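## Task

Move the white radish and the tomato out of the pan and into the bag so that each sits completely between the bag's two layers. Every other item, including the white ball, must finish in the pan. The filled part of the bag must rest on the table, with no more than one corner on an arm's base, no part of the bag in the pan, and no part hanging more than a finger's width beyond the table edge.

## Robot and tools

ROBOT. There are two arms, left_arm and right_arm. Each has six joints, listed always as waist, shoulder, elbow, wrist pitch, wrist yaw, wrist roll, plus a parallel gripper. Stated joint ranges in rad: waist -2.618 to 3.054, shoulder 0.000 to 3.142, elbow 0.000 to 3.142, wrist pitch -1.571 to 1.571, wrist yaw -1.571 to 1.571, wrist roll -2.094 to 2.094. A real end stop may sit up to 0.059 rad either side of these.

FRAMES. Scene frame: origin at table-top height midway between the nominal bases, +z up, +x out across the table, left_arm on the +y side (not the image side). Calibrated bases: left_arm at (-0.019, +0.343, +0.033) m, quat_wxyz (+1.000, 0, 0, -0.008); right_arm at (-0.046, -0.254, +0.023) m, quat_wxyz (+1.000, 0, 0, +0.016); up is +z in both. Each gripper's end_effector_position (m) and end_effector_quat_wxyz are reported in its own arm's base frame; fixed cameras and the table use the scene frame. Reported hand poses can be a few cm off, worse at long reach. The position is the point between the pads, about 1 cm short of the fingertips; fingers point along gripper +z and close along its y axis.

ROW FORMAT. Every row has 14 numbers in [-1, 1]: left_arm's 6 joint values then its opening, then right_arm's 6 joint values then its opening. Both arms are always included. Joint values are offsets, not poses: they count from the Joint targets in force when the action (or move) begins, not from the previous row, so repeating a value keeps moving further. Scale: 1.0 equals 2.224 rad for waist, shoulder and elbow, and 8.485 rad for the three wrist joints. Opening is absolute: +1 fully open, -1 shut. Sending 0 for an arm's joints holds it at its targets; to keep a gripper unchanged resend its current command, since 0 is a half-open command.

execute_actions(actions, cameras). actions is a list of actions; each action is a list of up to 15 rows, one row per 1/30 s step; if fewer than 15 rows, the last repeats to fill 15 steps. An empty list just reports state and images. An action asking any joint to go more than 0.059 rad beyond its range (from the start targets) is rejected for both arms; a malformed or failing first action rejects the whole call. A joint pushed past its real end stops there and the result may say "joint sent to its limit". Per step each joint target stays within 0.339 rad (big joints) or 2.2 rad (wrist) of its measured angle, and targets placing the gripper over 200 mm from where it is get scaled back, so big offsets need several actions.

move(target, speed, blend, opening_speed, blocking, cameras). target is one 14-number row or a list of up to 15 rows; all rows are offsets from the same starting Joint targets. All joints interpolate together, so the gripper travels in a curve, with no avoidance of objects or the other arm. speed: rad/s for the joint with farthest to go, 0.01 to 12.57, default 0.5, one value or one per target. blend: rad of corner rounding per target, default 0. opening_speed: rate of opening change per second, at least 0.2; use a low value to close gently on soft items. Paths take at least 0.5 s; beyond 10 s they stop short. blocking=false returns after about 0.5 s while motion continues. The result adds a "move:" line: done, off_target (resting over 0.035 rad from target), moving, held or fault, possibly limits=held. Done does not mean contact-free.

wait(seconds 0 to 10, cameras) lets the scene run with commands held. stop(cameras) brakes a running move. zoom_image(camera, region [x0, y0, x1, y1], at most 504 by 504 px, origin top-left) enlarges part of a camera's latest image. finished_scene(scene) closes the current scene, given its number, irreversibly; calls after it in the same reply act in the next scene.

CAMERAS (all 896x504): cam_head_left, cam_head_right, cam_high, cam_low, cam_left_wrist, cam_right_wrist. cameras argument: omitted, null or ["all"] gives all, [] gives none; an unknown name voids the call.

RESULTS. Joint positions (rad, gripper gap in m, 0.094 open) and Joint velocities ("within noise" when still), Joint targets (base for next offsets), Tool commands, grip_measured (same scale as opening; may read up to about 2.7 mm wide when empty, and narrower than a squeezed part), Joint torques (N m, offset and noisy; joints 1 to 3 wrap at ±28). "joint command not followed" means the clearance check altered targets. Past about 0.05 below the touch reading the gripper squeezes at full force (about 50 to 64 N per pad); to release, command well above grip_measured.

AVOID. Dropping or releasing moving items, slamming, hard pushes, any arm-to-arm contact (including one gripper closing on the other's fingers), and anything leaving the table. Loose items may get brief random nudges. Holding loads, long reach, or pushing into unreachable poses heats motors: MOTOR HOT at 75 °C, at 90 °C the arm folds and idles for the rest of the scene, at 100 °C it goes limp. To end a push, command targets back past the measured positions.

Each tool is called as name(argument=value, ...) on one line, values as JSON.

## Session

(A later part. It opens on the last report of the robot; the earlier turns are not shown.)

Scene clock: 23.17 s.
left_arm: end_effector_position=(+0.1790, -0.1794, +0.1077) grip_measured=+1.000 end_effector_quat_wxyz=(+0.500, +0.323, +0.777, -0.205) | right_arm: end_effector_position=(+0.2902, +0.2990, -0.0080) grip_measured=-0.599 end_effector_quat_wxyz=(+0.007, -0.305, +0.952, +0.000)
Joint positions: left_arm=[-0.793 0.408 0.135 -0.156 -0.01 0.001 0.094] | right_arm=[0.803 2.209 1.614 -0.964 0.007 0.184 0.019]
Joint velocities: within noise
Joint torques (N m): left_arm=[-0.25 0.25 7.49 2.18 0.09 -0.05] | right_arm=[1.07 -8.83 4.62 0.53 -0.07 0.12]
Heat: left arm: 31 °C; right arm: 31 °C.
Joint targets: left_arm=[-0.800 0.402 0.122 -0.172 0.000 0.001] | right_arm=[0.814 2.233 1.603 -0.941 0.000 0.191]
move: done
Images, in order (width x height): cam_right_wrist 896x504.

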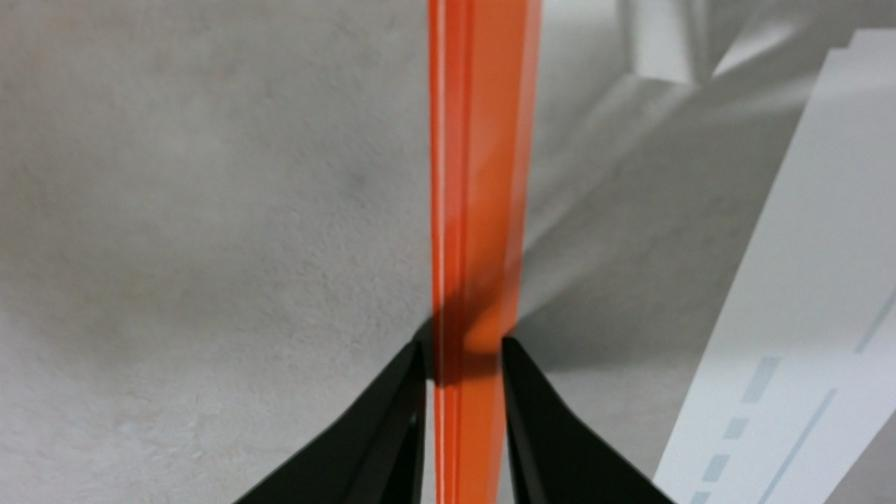

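move(target=[0,0,0,0,0,0,1,0,0,0,0,0,0,-0.9], opening_speed=0.25, cameras=["cam_right_wrist","cam_left_wrist"])

zoom_image(camera="cam_left_wrist", region=[430, 170, 630, 280])

zoom_image(camera="cam_right_wrist", region=[370, 270, 570, 400])

Scene clock: 24.97 s.
left_arm: end_effector_position=(+0.1790, -0.1794, +0.1077) grip_measured=+1.000 end_effector_quat_wxyz=(+0.500, +0.323, +0.777, -0.205) | right_arm: end_effector_position=(+0.2911, +0.2993, -0.0080) grip_measured=-0.898 end_effector_quat_wxyz=(+0.009, -0.305, +0.952, -0.001)
Joint positions: left_arm=[-0.793 0.408 0.135 -0.156 -0.01 0.001 0.094] | right_arm=[0.803 2.209 1.614 -0.961 0.009 0.184 0.005]
Joint velocities: within noise
Joint torques (N m): left_arm=[-0.28 0.29 7.45 2.18 0.11 -0.05] | right_arm=[1.07 -8.84 4.66 0.51 -0.1 0.11]
Heat: left arm: 31 °C; right arm: 32 °C.
Joint targets: left_arm=[-0.800 0.402 0.122 -0.172 0.000 0.001] | right_arm=[0.814 2.233 1.603 -0.942 0.000 0.190]
move: done
Images, in order (width x height): cam_left_wrist 896x504, cam_right_wrist 896x504.

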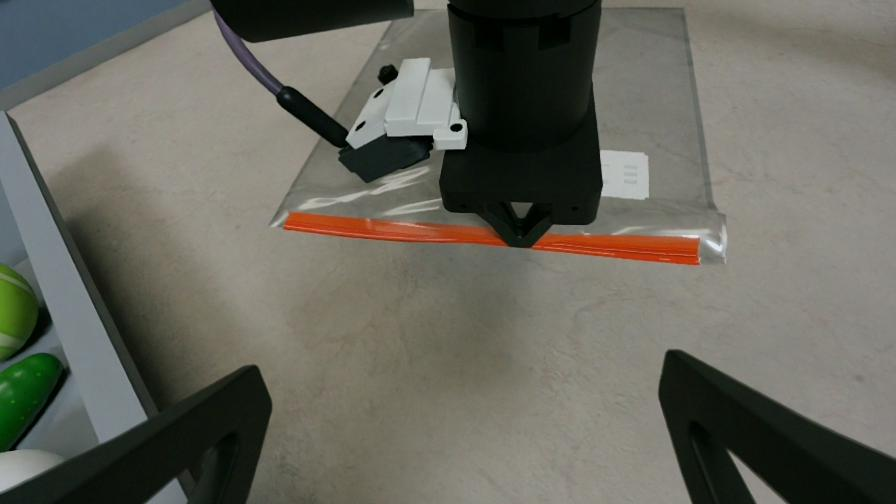

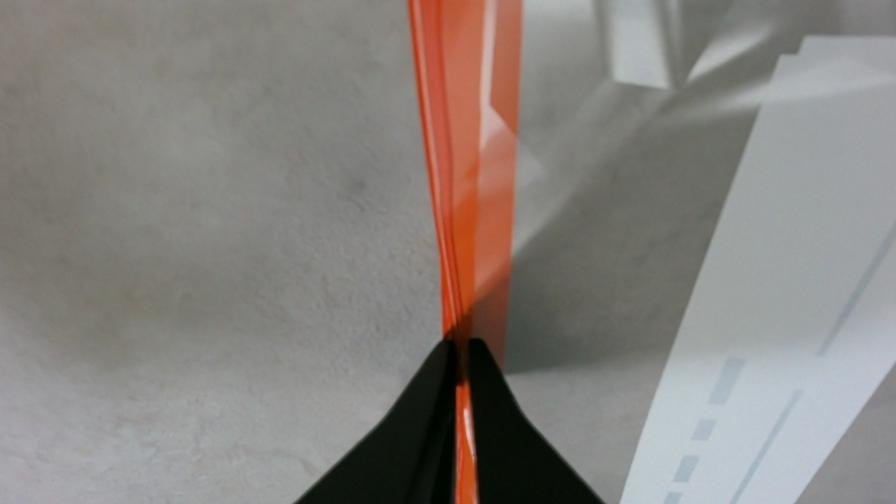

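Scaled by 2.520 from the camera's 896x504 image, which has a finer 1280x720 frame.

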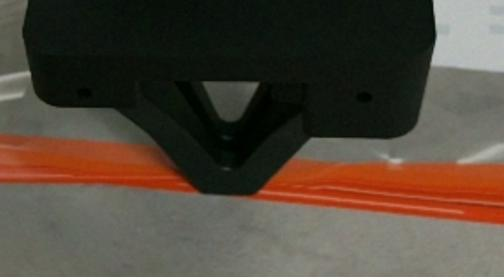

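Scaled by 2.520 from the camera's 896x504 image, which has a finer 1280x720 frame.

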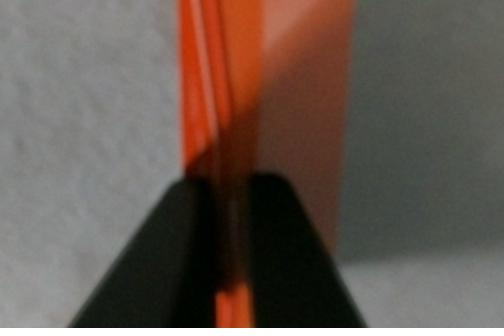

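move(target=[0,0,0,0,0,0,1,0,0,0,0,0,0,-1], opening_speed=0.3, cameras=[])

move(target=[0,0,0,0,0,0,1,0,-0.0301,0.0274,-0.0111,0,0,-1], speed=0.2, cameras=["cam_right_wrist","cam_left_wrist"])

zoom_image(camera="cam_left_wrist", region=[270, 150, 750, 290])

Scene clock: 25.73 s.
left_arm: end_effector_position=(+0.1790, -0.1794, +0.1077) grip_measured=+1.000 end_effector_quat_wxyz=(+0.500, +0.323, +0.777, -0.205) | right_arm: end_effector_position=(+0.2911, +0.2995, -0.0080) grip_measured=-0.991 end_effector_quat_wxyz=(+0.009, -0.305, +0.952, +0.000)
Joint positions: left_arm=[-0.793 0.408 0.135 -0.156 -0.01 0.001 0.094] | right_arm=[0.804 2.209 1.614 -0.96 0.009 0.184 0]
Joint velocities: within noise
Joint torques (N m): left_arm=[-0.27 0.27 7.46 2.18 0.1 -0.05] | right_arm=[1.05 -8.84 4.64 0.5 -0.1 0.12]
Heat: left arm: 31 °C; right arm: 32 °C.
Joint targets: left_arm=[-0.800 0.402 0.122 -0.172 0.000 0.001] | right_arm=[0.814 2.233 1.603 -0.941 0.000 0.190]
move: done
No camera images: "cameras" was empty.

Scene clock: 26.83 s.
left_arm: end_effector_position=(+0.1790, -0.1794, +0.1077) grip_measured=+1.000 end_effector_quat_wxyz=(+0.500, +0.323, +0.777, -0.205) | right_arm: end_effector_position=(+0.2835, +0.2945, -0.0021) grip_measured=-0.991 end_effector_quat_wxyz=(-0.011, -0.307, +0.952, -0.011)
Joint positions: left_arm=[-0.793 0.408 0.135 -0.156 -0.01 0.001 0.094] | right_arm=[0.808 2.209 1.639 -1.029 0.009 0.184 0]
Joint velocities: within noise
Joint torques (N m): left_arm=[-0.29 0.25 7.49 2.18 0.1 -0.06] | right_arm=[0.59 -14.68 8.06 0.11 -0.1 0.12]
Heat: left arm: 31 °C; right arm: 33 °C.
Joint targets: left_arm=[-0.800 0.402 0.122 -0.172 0.000 0.001] | right_arm=[0.814 2.166 1.664 -1.036 0.000 0.190]
move: off_target (right_arm); right_arm: the shoulder is farthest, 0.043 rad from its target
Images, in order (width x height): cam_left_wrist 896x504, cam_right_wrist 896x504.

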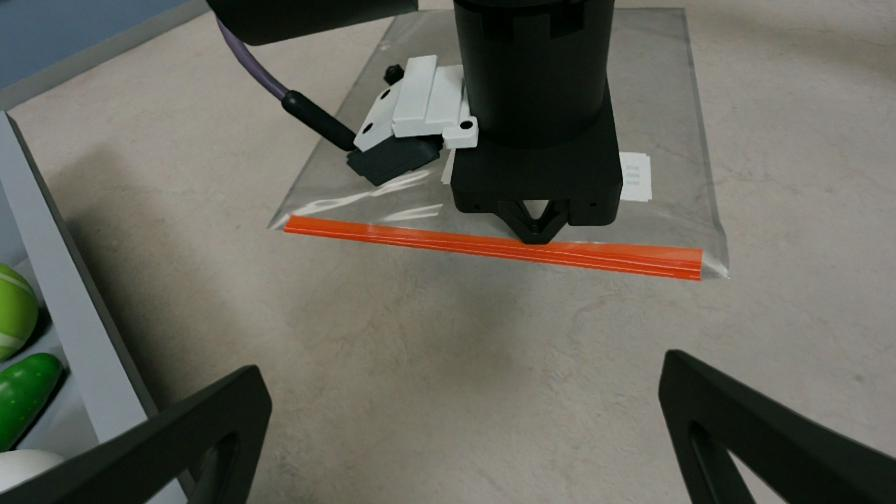

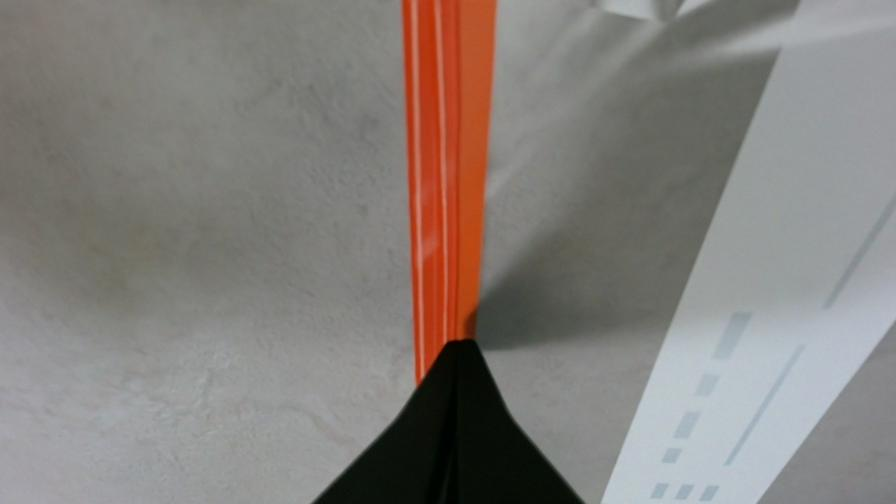

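Scaled by 1.050 from the camera's 896x504 image, which has a finer 1280x720 frame.

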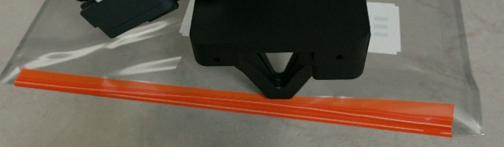

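move(target=[0,0,0,0,0,0,1,0,-0.0301,0.0274,-0.0111,0,0,-1], speed=0.2, cameras=["cam_right_wrist","cam_left_wrist"])

zoom_image(camera="cam_left_wrist", region=[370, 150, 750, 290])

Scene clock: 28.33 s.
left_arm: end_effector_position=(+0.1790, -0.1794, +0.1077) grip_measured=+1.000 end_effector_quat_wxyz=(+0.500, +0.323, +0.777, -0.205) | right_arm: end_effector_position=(+0.2852, +0.2964, +0.0379) grip_measured=-0.991 end_effector_quat_wxyz=(+0.003, -0.307, +0.952, -0.003)
Joint positions: left_arm=[-0.793 0.408 0.135 -0.156 -0.01 0.001 0.094] | right_arm=[0.808 2.146 1.702 -1.124 0.008 0.184 0]
Joint velocities: within noise
Joint torques (N m): left_arm=[-0.29 0.27 7.45 2.18 0.11 -0.05] | right_arm=[0.58 -14.78 8.09 0.21 -0.09 0.12]
Heat: left arm: 32 °C; right arm: 34 °C.
Joint targets: left_arm=[-0.800 0.402 0.122 -0.172 0.000 0.001] | right_arm=[0.814 2.099 1.725 -1.130 0.000 0.190]
move: off_target (right_arm); right_arm: the shoulder is farthest, 0.047 rad from its target
Images, in order (width x height): cam_left_wrist 896x504, cam_right_wrist 896x504.

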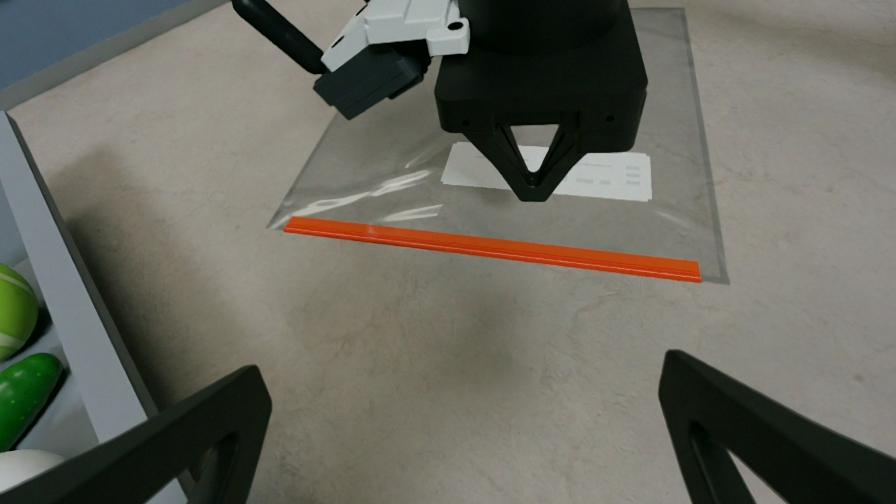

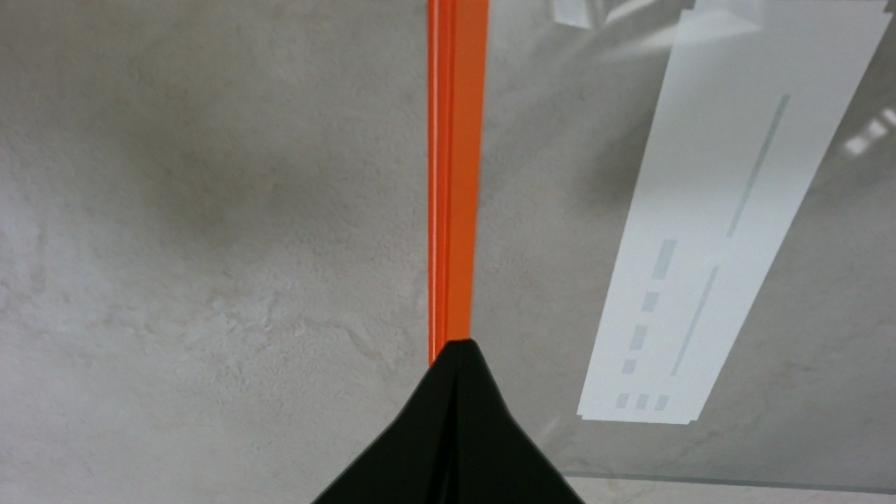

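Scaled by 1.326 from the camera's 896x504 image, which has a finer 1280x720 frame.

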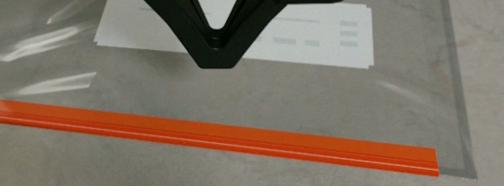

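move(target=[0,0,0,0,0,0,1,-0.0153,0.0634,-0.058,0.0239,0,0,-0.15], speed=0.15, cameras=["cam_right_wrist","cam_left_wrist"])

move(target=[0,0,0,0,0,0,1,0,0,0,0,0,0,-0.8], opening_speed=0.25, cameras=["cam_right_wrist","cam_left_wrist"])

zoom_image(camera="cam_right_wrist", region=[350, 240, 600, 400])

Scene clock: 30.90 s.
left_arm: end_effector_position=(+0.1790, -0.1794, +0.1077) grip_measured=+1.000 end_effector_quat_wxyz=(+0.500, +0.323, +0.777, -0.205) | right_arm: end_effector_position=(+0.2947, +0.2941, -0.0086) grip_measured=-0.151 end_effector_quat_wxyz=(+0.007, -0.297, +0.955, -0.001)
Joint positions: left_arm=[-0.793 0.408 0.135 -0.156 -0.01 0.001 0.094] | right_arm=[0.787 2.209 1.612 -0.963 0.008 0.185 0.04]
Joint velocities: within noise
Joint torques (N m): left_arm=[-0.25 0.25 7.5 2.18 0.1 -0.05] | right_arm=[-1.05 -8.43 4.15 0.66 -0.05 0.12]
Heat: left arm: 32 °C; right arm: 35 °C.
Joint targets: left_arm=[-0.800 0.402 0.122 -0.172 0.000 0.001] | right_arm=[0.780 2.240 1.595 -0.927 0.000 0.190]
move: done
Images, in order (width x height): cam_left_wrist 896x504, cam_right_wrist 896x504.

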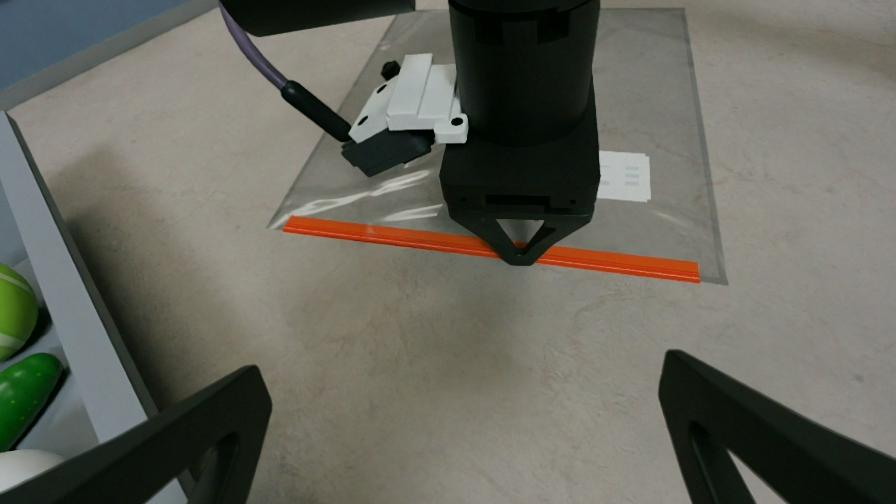

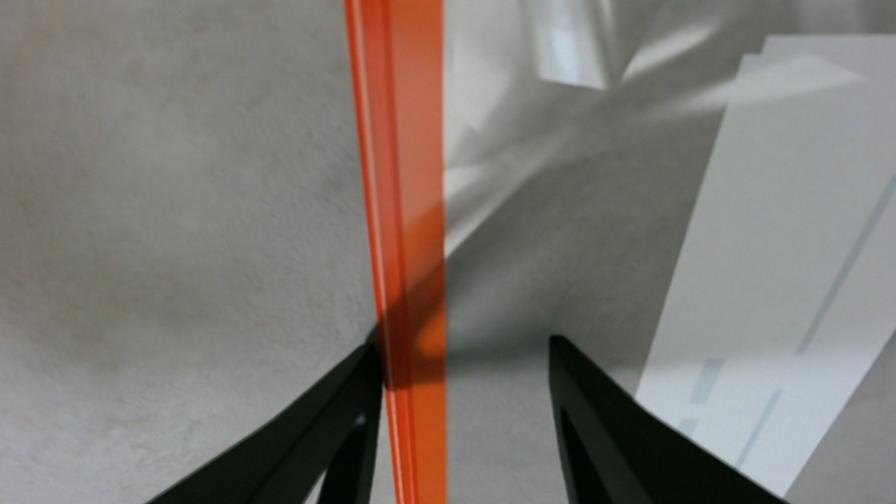

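Scene clock: 33.70 s.
left_arm: end_effector_position=(+0.1790, -0.1794, +0.1077) grip_measured=+1.000 end_effector_quat_wxyz=(+0.500, +0.323, +0.777, -0.205) | right_arm: end_effector_position=(+0.2987, +0.2918, -0.0085) grip_measured=-0.798 end_effector_quat_wxyz=(+0.011, -0.293, +0.956, -0.004)
Joint positions: left_arm=[-0.793 0.408 0.135 -0.156 -0.01 0.001 0.094] | right_arm=[0.781 2.209 1.612 -0.958 0.017 0.185 0.009]
Joint velocities: within noise
Joint torques (N m): left_arm=[-0.29 0.28 7.46 2.17 0.11 -0.05] | right_arm=[-0.06 -8.17 4.15 0.61 -0.16 0.11]
Heat: left arm: 32 °C; right arm: 35 °C.
Joint targets: left_arm=[-0.800 0.402 0.122 -0.172 0.000 0.001] | right_arm=[0.780 2.240 1.595 -0.927 0.000 0.190]
move: done
Images, in order (width x height): cam_left_wrist 896x504, cam_right_wrist 896x504.

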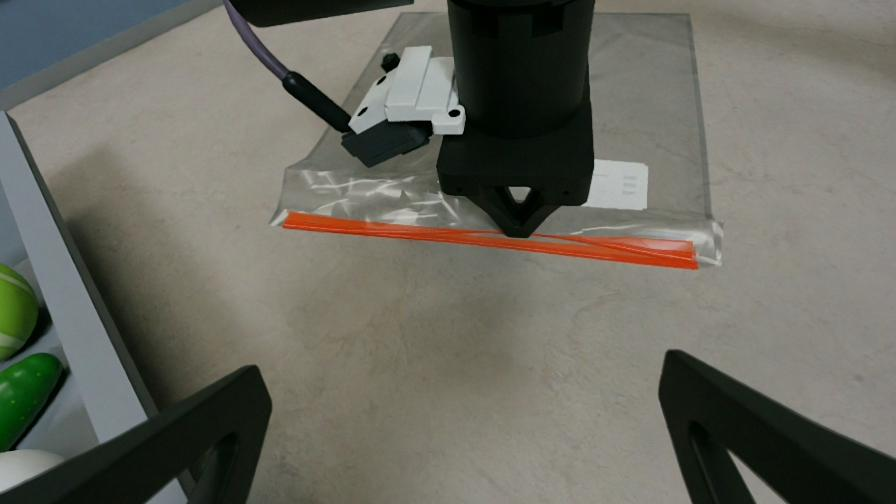

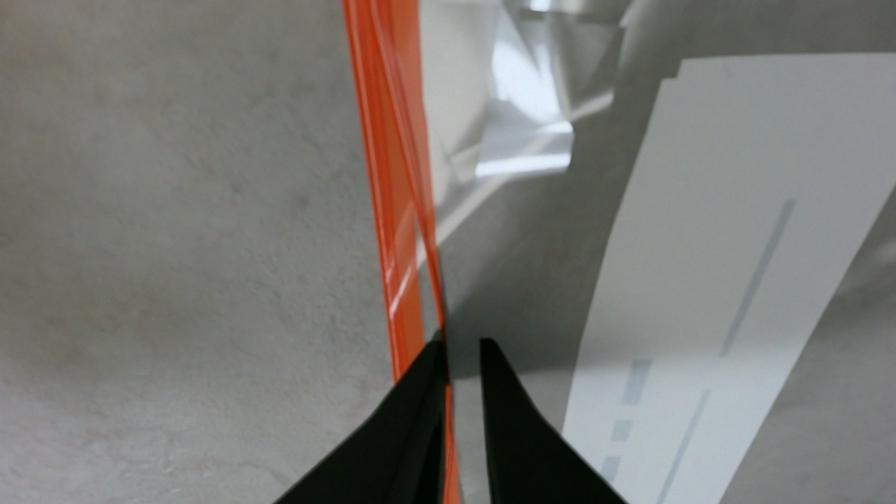

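Scaled by 2.016 from the camera's 896x504 image, which has a finer 1280x720 frame.

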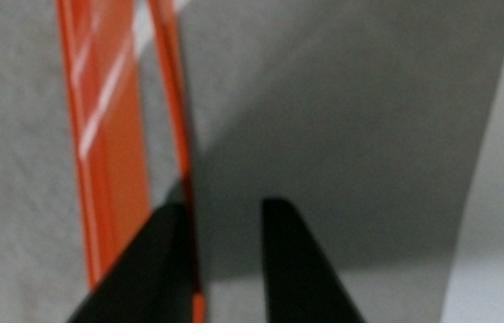

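move(target=[0,0,0,0,0,0,1,0,0,0,0,0,0,-1], opening_speed=0.25, cameras=["cam_right_wrist"])

move(target=[0,0,0,0,0,0,1,0,-0.045,0.024,-0.0135,0,0,-1], speed=0.1, cameras=["cam_right_wrist","cam_left_wrist"])

zoom_image(camera="cam_right_wrist", region=[350, 240, 600, 400])

Scene clock: 34.97 s.
left_arm: end_effector_position=(+0.1790, -0.1794, +0.1077) grip_measured=+1.000 end_effector_quat_wxyz=(+0.500, +0.323, +0.777, -0.205) | right_arm: end_effector_position=(+0.2989, +0.2926, -0.0085) grip_measured=-0.990 end_effector_quat_wxyz=(+0.012, -0.293, +0.956, -0.002)
Joint positions: left_arm=[-0.793 0.408 0.135 -0.156 -0.01 0.001 0.094] | right_arm=[0.781 2.209 1.612 -0.955 0.014 0.185 0]
Joint velocities: within noise
Joint torques (N m): left_arm=[-0.29 0.25 7.45 2.18 0.11 -0.06] | right_arm=[-0.06 -8.18 4.16 0.6 -0.14 0.11]
Heat: left arm: 32 °C; right arm: 35 °C.
Joint targets: left_arm=[-0.800 0.402 0.122 -0.172 0.000 0.001] | right_arm=[0.780 2.240 1.595 -0.927 0.000 0.190]
move: done
Images, in order (width x height): cam_right_wrist 896x504.

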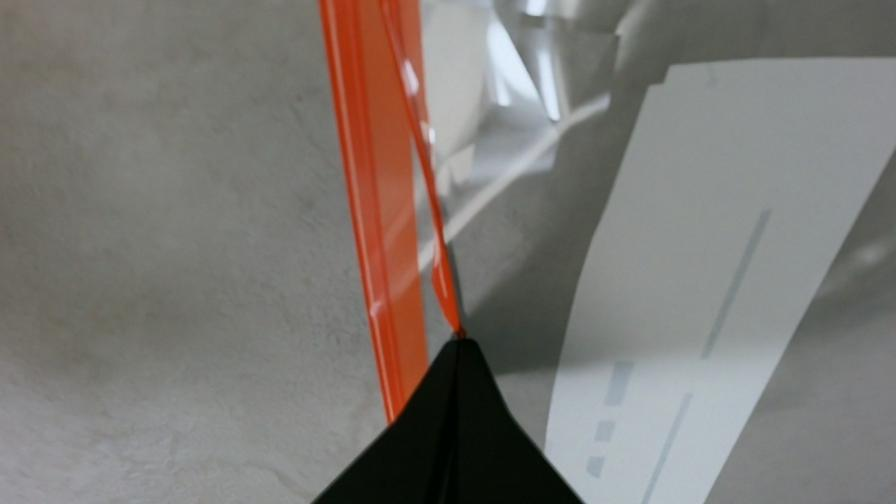

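Scene clock: 36.67 s.
left_arm: end_effector_position=(+0.1790, -0.1794, +0.1077) grip_measured=+1.000 end_effector_quat_wxyz=(+0.500, +0.323, +0.777, -0.205) | right_arm: end_effector_position=(+0.2884, +0.2836, +0.0005) grip_measured=-0.990 end_effector_quat_wxyz=(-0.013, -0.293, +0.956, -0.012)
Joint positions: left_arm=[-0.793 0.408 0.135 -0.156 -0.01 0.001 0.094] | right_arm=[0.781 2.194 1.624 -1.035 0.009 0.185 0]
Joint velocities: within noise
Joint torques (N m): left_arm=[-0.25 0.28 7.46 2.17 0.11 -0.06] | right_arm=[0.02 -15.5 8.03 0.14 -0.11 0.11]
Heat: left arm: 33 °C; right arm: 36 °C.
Joint targets: left_arm=[-0.800 0.402 0.122 -0.172 0.000 0.001] | right_arm=[0.780 2.140 1.649 -1.042 0.000 0.190]
move: off_target (right_arm); right_arm: the shoulder is farthest, 0.054 rad from its target
Images, in order (width x height): cam_left_wrist 896x504, cam_right_wrist 896x504.

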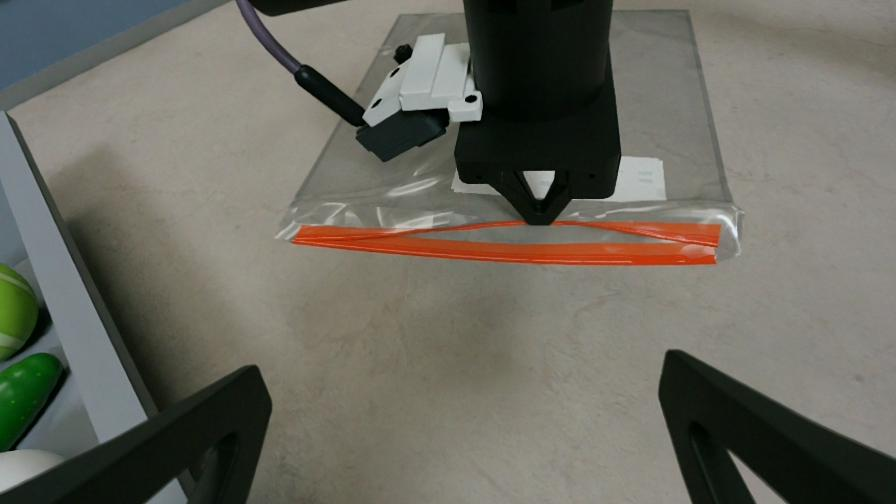

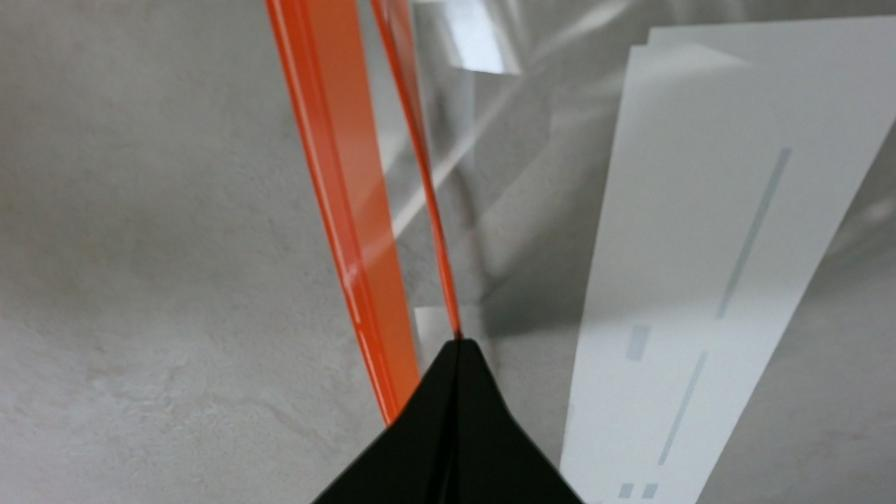

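Scaled by 2.016 from the camera's 896x504 image, which has a finer 1280x720 frame.

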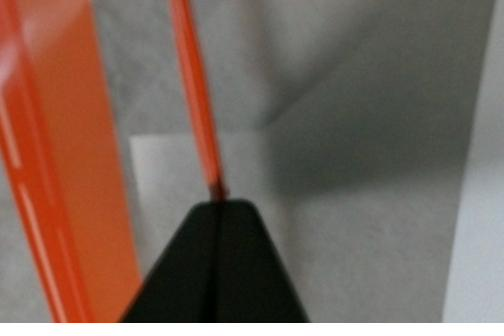

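move(target=[0,0,0,0,0,0,1,0,-0.045,0.036,-0.0135,0,0,-1], speed=0.1, cameras=["cam_right_wrist","cam_left_wrist"])

Scene clock: 38.50 s.
left_arm: end_effector_position=(+0.1790, -0.1794, +0.1077) grip_measured=+1.000 end_effector_quat_wxyz=(+0.500, +0.323, +0.777, -0.205) | right_arm: end_effector_position=(+0.2914, +0.2867, +0.0599) grip_measured=-0.990 end_effector_quat_wxyz=(+0.017, -0.293, +0.956, +0.004)
Joint positions: left_arm=[-0.793 0.408 0.135 -0.156 -0.01 0.001 0.094] | right_arm=[0.781 2.091 1.704 -1.151 0.008 0.185 0]
Joint velocities: within noise
Joint torques (N m): left_arm=[-0.28 0.28 7.45 2.19 0.1 -0.05] | right_arm=[0.01 -14.8 8.46 0.31 -0.09 0.11]
Heat: left arm: 33 °C; right arm: 37 °C.
Joint targets: left_arm=[-0.800 0.402 0.122 -0.172 0.000 0.001] | right_arm=[0.780 2.040 1.729 -1.156 0.000 0.190]
move: off_target (right_arm); right_arm: the shoulder is farthest, 0.051 rad from its target
Images, in order (width x height): cam_left_wrist 896x504, cam_right_wrist 896x504.

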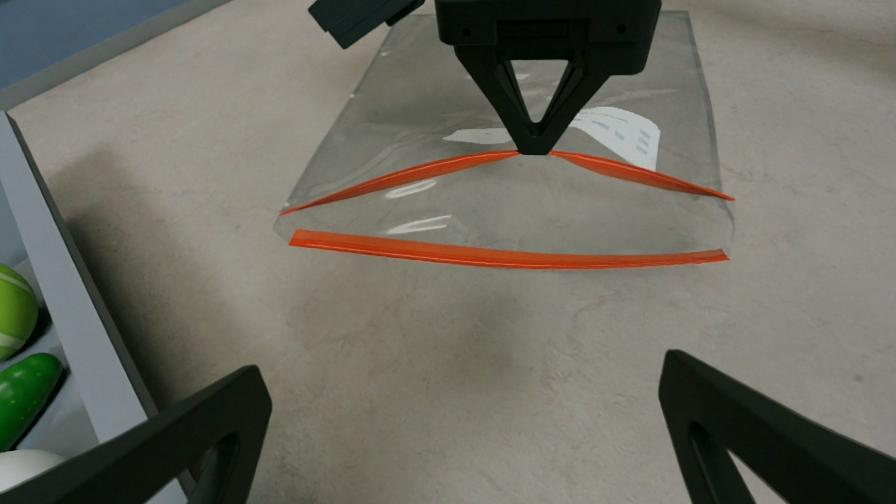

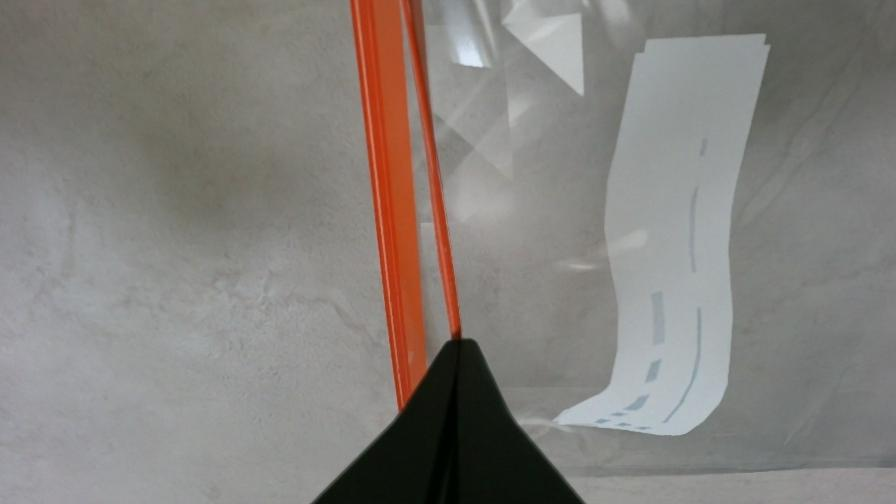

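move(target=[0,0,0,0,0,0,1,-0.1933,-0.0045,-0.058,0.0042,-0.0825,-0.046,-1], speed=0.25, cameras=["cam_right_wrist","cam_left_wrist","cam_head_left","cam_low"])

Scene clock: 43.27 s.
left_arm: end_effector_position=(+0.1790, -0.1794, +0.1077) grip_measured=+1.000 end_effector_quat_wxyz=(+0.500, +0.323, +0.777, -0.205) | right_arm: end_effector_position=(+0.3250, +0.2357, +0.0771) grip_measured=-0.990 end_effector_quat_wxyz=(-0.046, -0.246, +0.909, +0.334)
Joint positions: left_arm=[-0.793 0.408 0.135 -0.156 -0.01 0.001 0.094] | right_arm=[0.353 2.083 1.604 -1.131 -0.687 -0.191 0]
Joint velocities: within noise
Joint torques (N m): left_arm=[-0.29 0.28 7.46 2.18 0.11 -0.05] | right_arm=[-0.1 -14.76 5.42 0.32 -0.44 -0.06]
Heat: left arm: 33 °C; right arm: 41 °C.
Joint targets: left_arm=[-0.800 0.402 0.122 -0.172 0.000 0.001] | right_arm=[0.350 2.030 1.600 -1.120 -0.700 -0.200]
move: off_target (right_arm); right_arm: the shoulder is farthest, 0.053 rad from its target
Images, in order (width x height): cam_head_left 896x504, cam_low 896x504, cam_left_wrist 896x504, cam_right_wrist 896x504.

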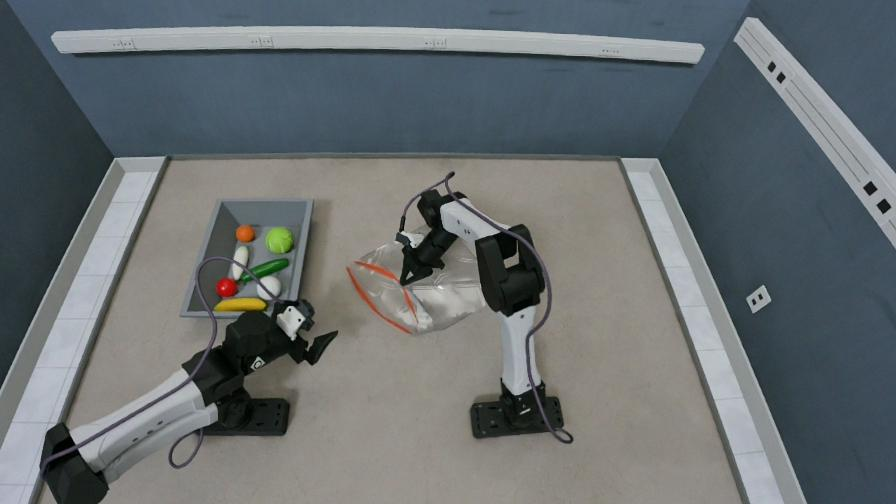

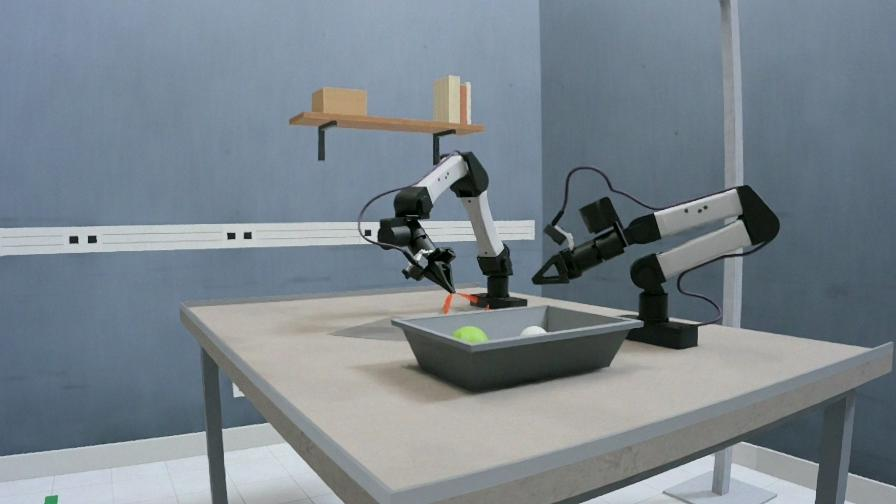

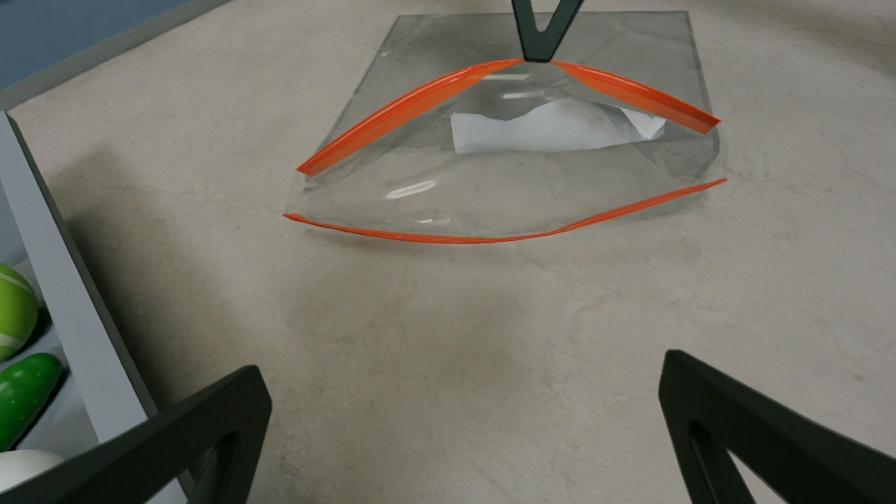

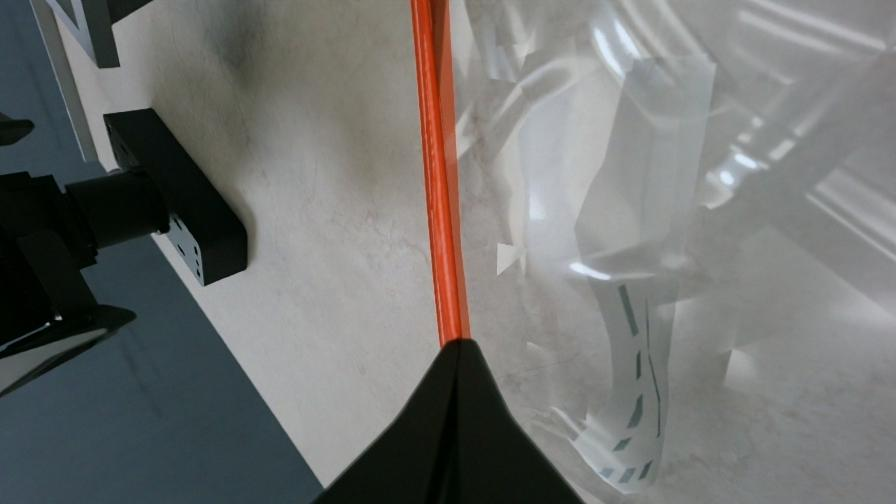

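move(target=[0.4497,0.6461,0.8044,-0.1649,0,0,0.5,0,0,0,0,0,0,-1], speed=1.2, cameras=["cam_left_wrist"])

zoom_image(camera="cam_left_wrist", region=[250, 0, 650, 300])

Scene clock: 47.00 s.
left_arm: end_effector_position=(+0.3389, +0.0706, +0.1994) grip_measured=+0.502 end_effector_quat_wxyz=(+0.038, -0.100, +0.994, +0.008) | right_arm: end_effector_position=(+0.3249, +0.2359, +0.0773) grip_measured=-0.990 end_effector_quat_wxyz=(-0.046, -0.247, +0.908, +0.335)
Joint positions: left_arm=[0.202 1.827 1.891 -1.559 -0.007 0.001 0.071] | right_arm=[0.353 2.083 1.604 -1.131 -0.688 -0.192 0]
Joint velocities: within noise
Joint torques (N m): left_arm=[0.13 -7.34 8.85 0.46 0.08 -0.04] | right_arm=[-0.23 -14.76 5.42 0.32 -0.48 -0.08]
Heat: left arm: 33 °C; right arm: 41 °C.
Joint targets: left_arm=[0.201 1.839 1.912 -1.572 0.000 0.001] | right_arm=[0.350 2.030 1.600 -1.121 -0.700 -0.200]
move: off_target (right_arm); right_arm: the shoulder is farthest, 0.053 rad from its target
Images, in order (width x height): cam_left_wrist 896x504.

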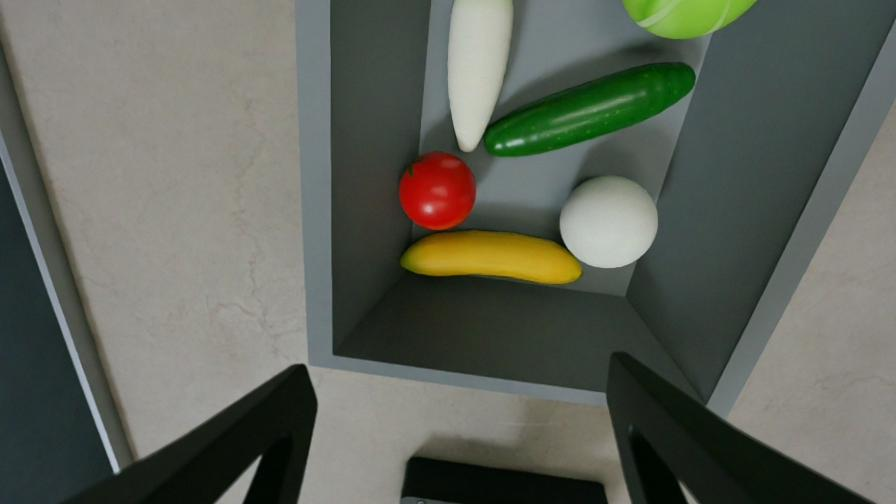

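Scaled by 1.260 from the camera's 896x504 image, which has a finer 1280x720 frame.

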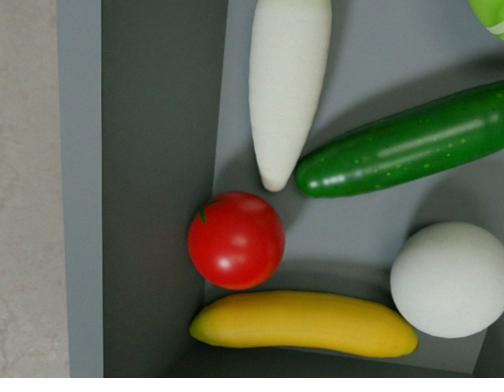

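move(target=[0,0,0,0,0,0,0.5,-0.0441,-0.0135,0,0,0,-0.0118,-1], speed=0.15, cameras=["cam_right_wrist","cam_left_wrist","cam_head_left","cam_high"])

zoom_image(camera="cam_head_left", region=[330, 200, 530, 360])

zoom_image(camera="cam_high", region=[400, 220, 600, 360])

Scene clock: 50.13 s.
left_arm: end_effector_position=(+0.3386, +0.0705, +0.1994) grip_measured=+0.502 end_effector_quat_wxyz=(+0.037, -0.100, +0.994, +0.007) | right_arm: end_effector_position=(+0.3473, +0.2035, +0.0888) grip_measured=-0.990 end_effector_quat_wxyz=(+0.002, -0.253, +0.907, +0.337)
Joint positions: left_arm=[0.202 1.827 1.891 -1.56 -0.007 0.001 0.071] | right_arm=[0.255 2.052 1.604 -1.131 -0.688 -0.291 0]
Joint velocities: within noise
Joint torques (N m): left_arm=[0.14 -7.35 8.85 0.44 0.07 -0.05] | right_arm=[-0.17 -14.48 5.52 0.38 -0.48 -0.05]
Heat: left arm: 32 °C; right arm: 42 °C.
Joint targets: left_arm=[0.201 1.839 1.912 -1.572 0.000 0.001] | right_arm=[0.252 2.000 1.600 -1.120 -0.700 -0.300]
move: off_target (right_arm); right_arm: the shoulder is farthest, 0.052 rad from its target
Images, in order (width x height): cam_head_left 896x504, cam_high 896x504, cam_left_wrist 896x504, cam_right_wrist 896x504.

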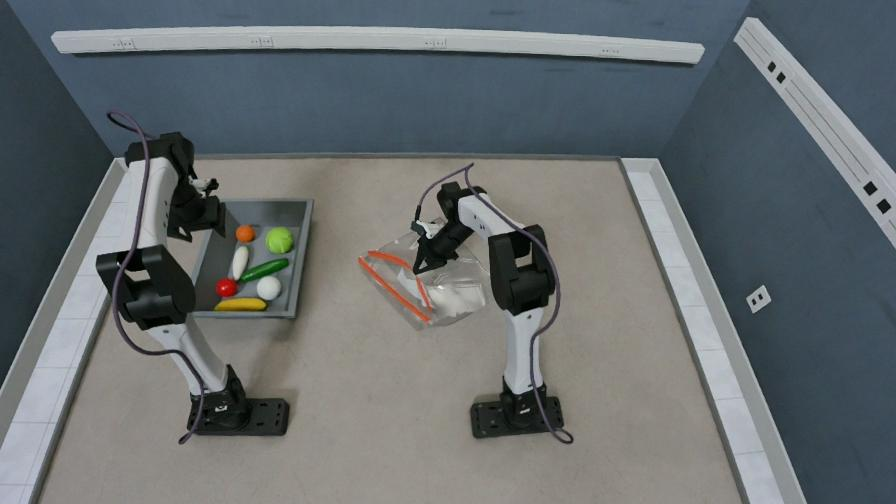

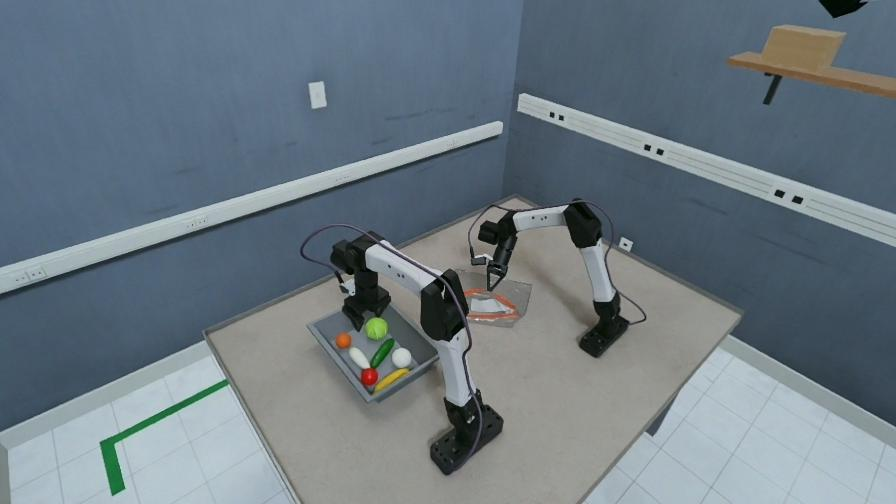

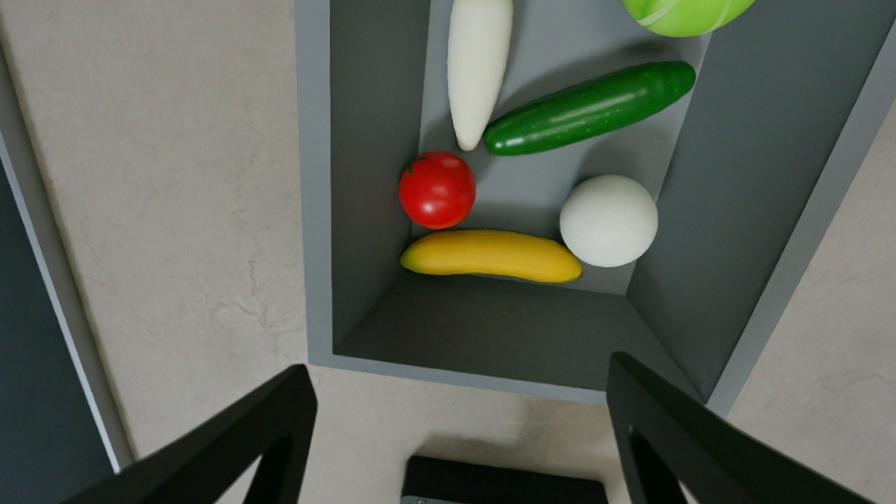

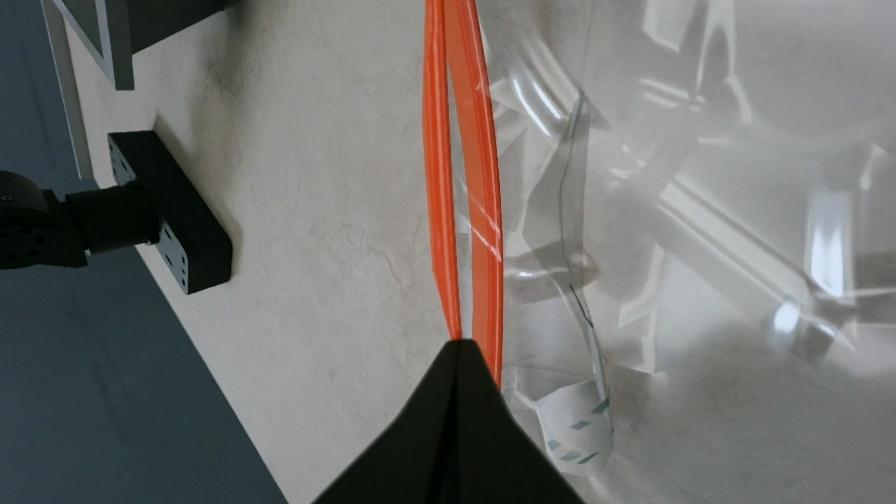

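Scaled by 2.520 from the camera's 896x504 image, which has a finer 1280x720 frame.

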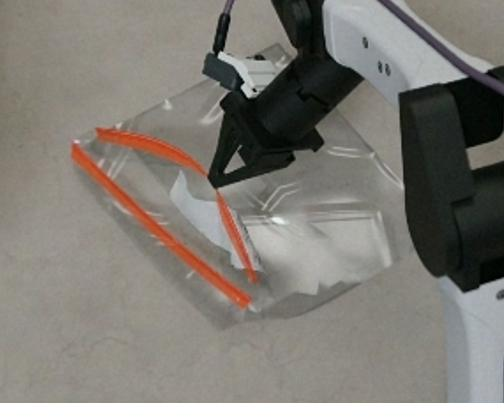

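Scaled by 2.520 from the camera's 896x504 image, which has a finer 1280x720 frame.

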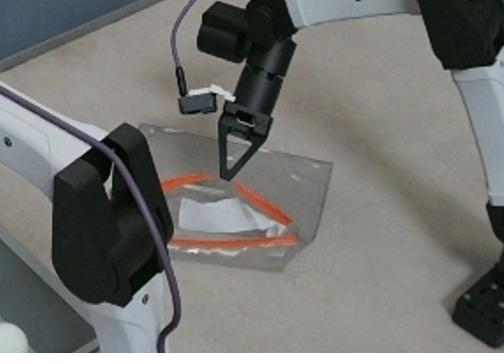

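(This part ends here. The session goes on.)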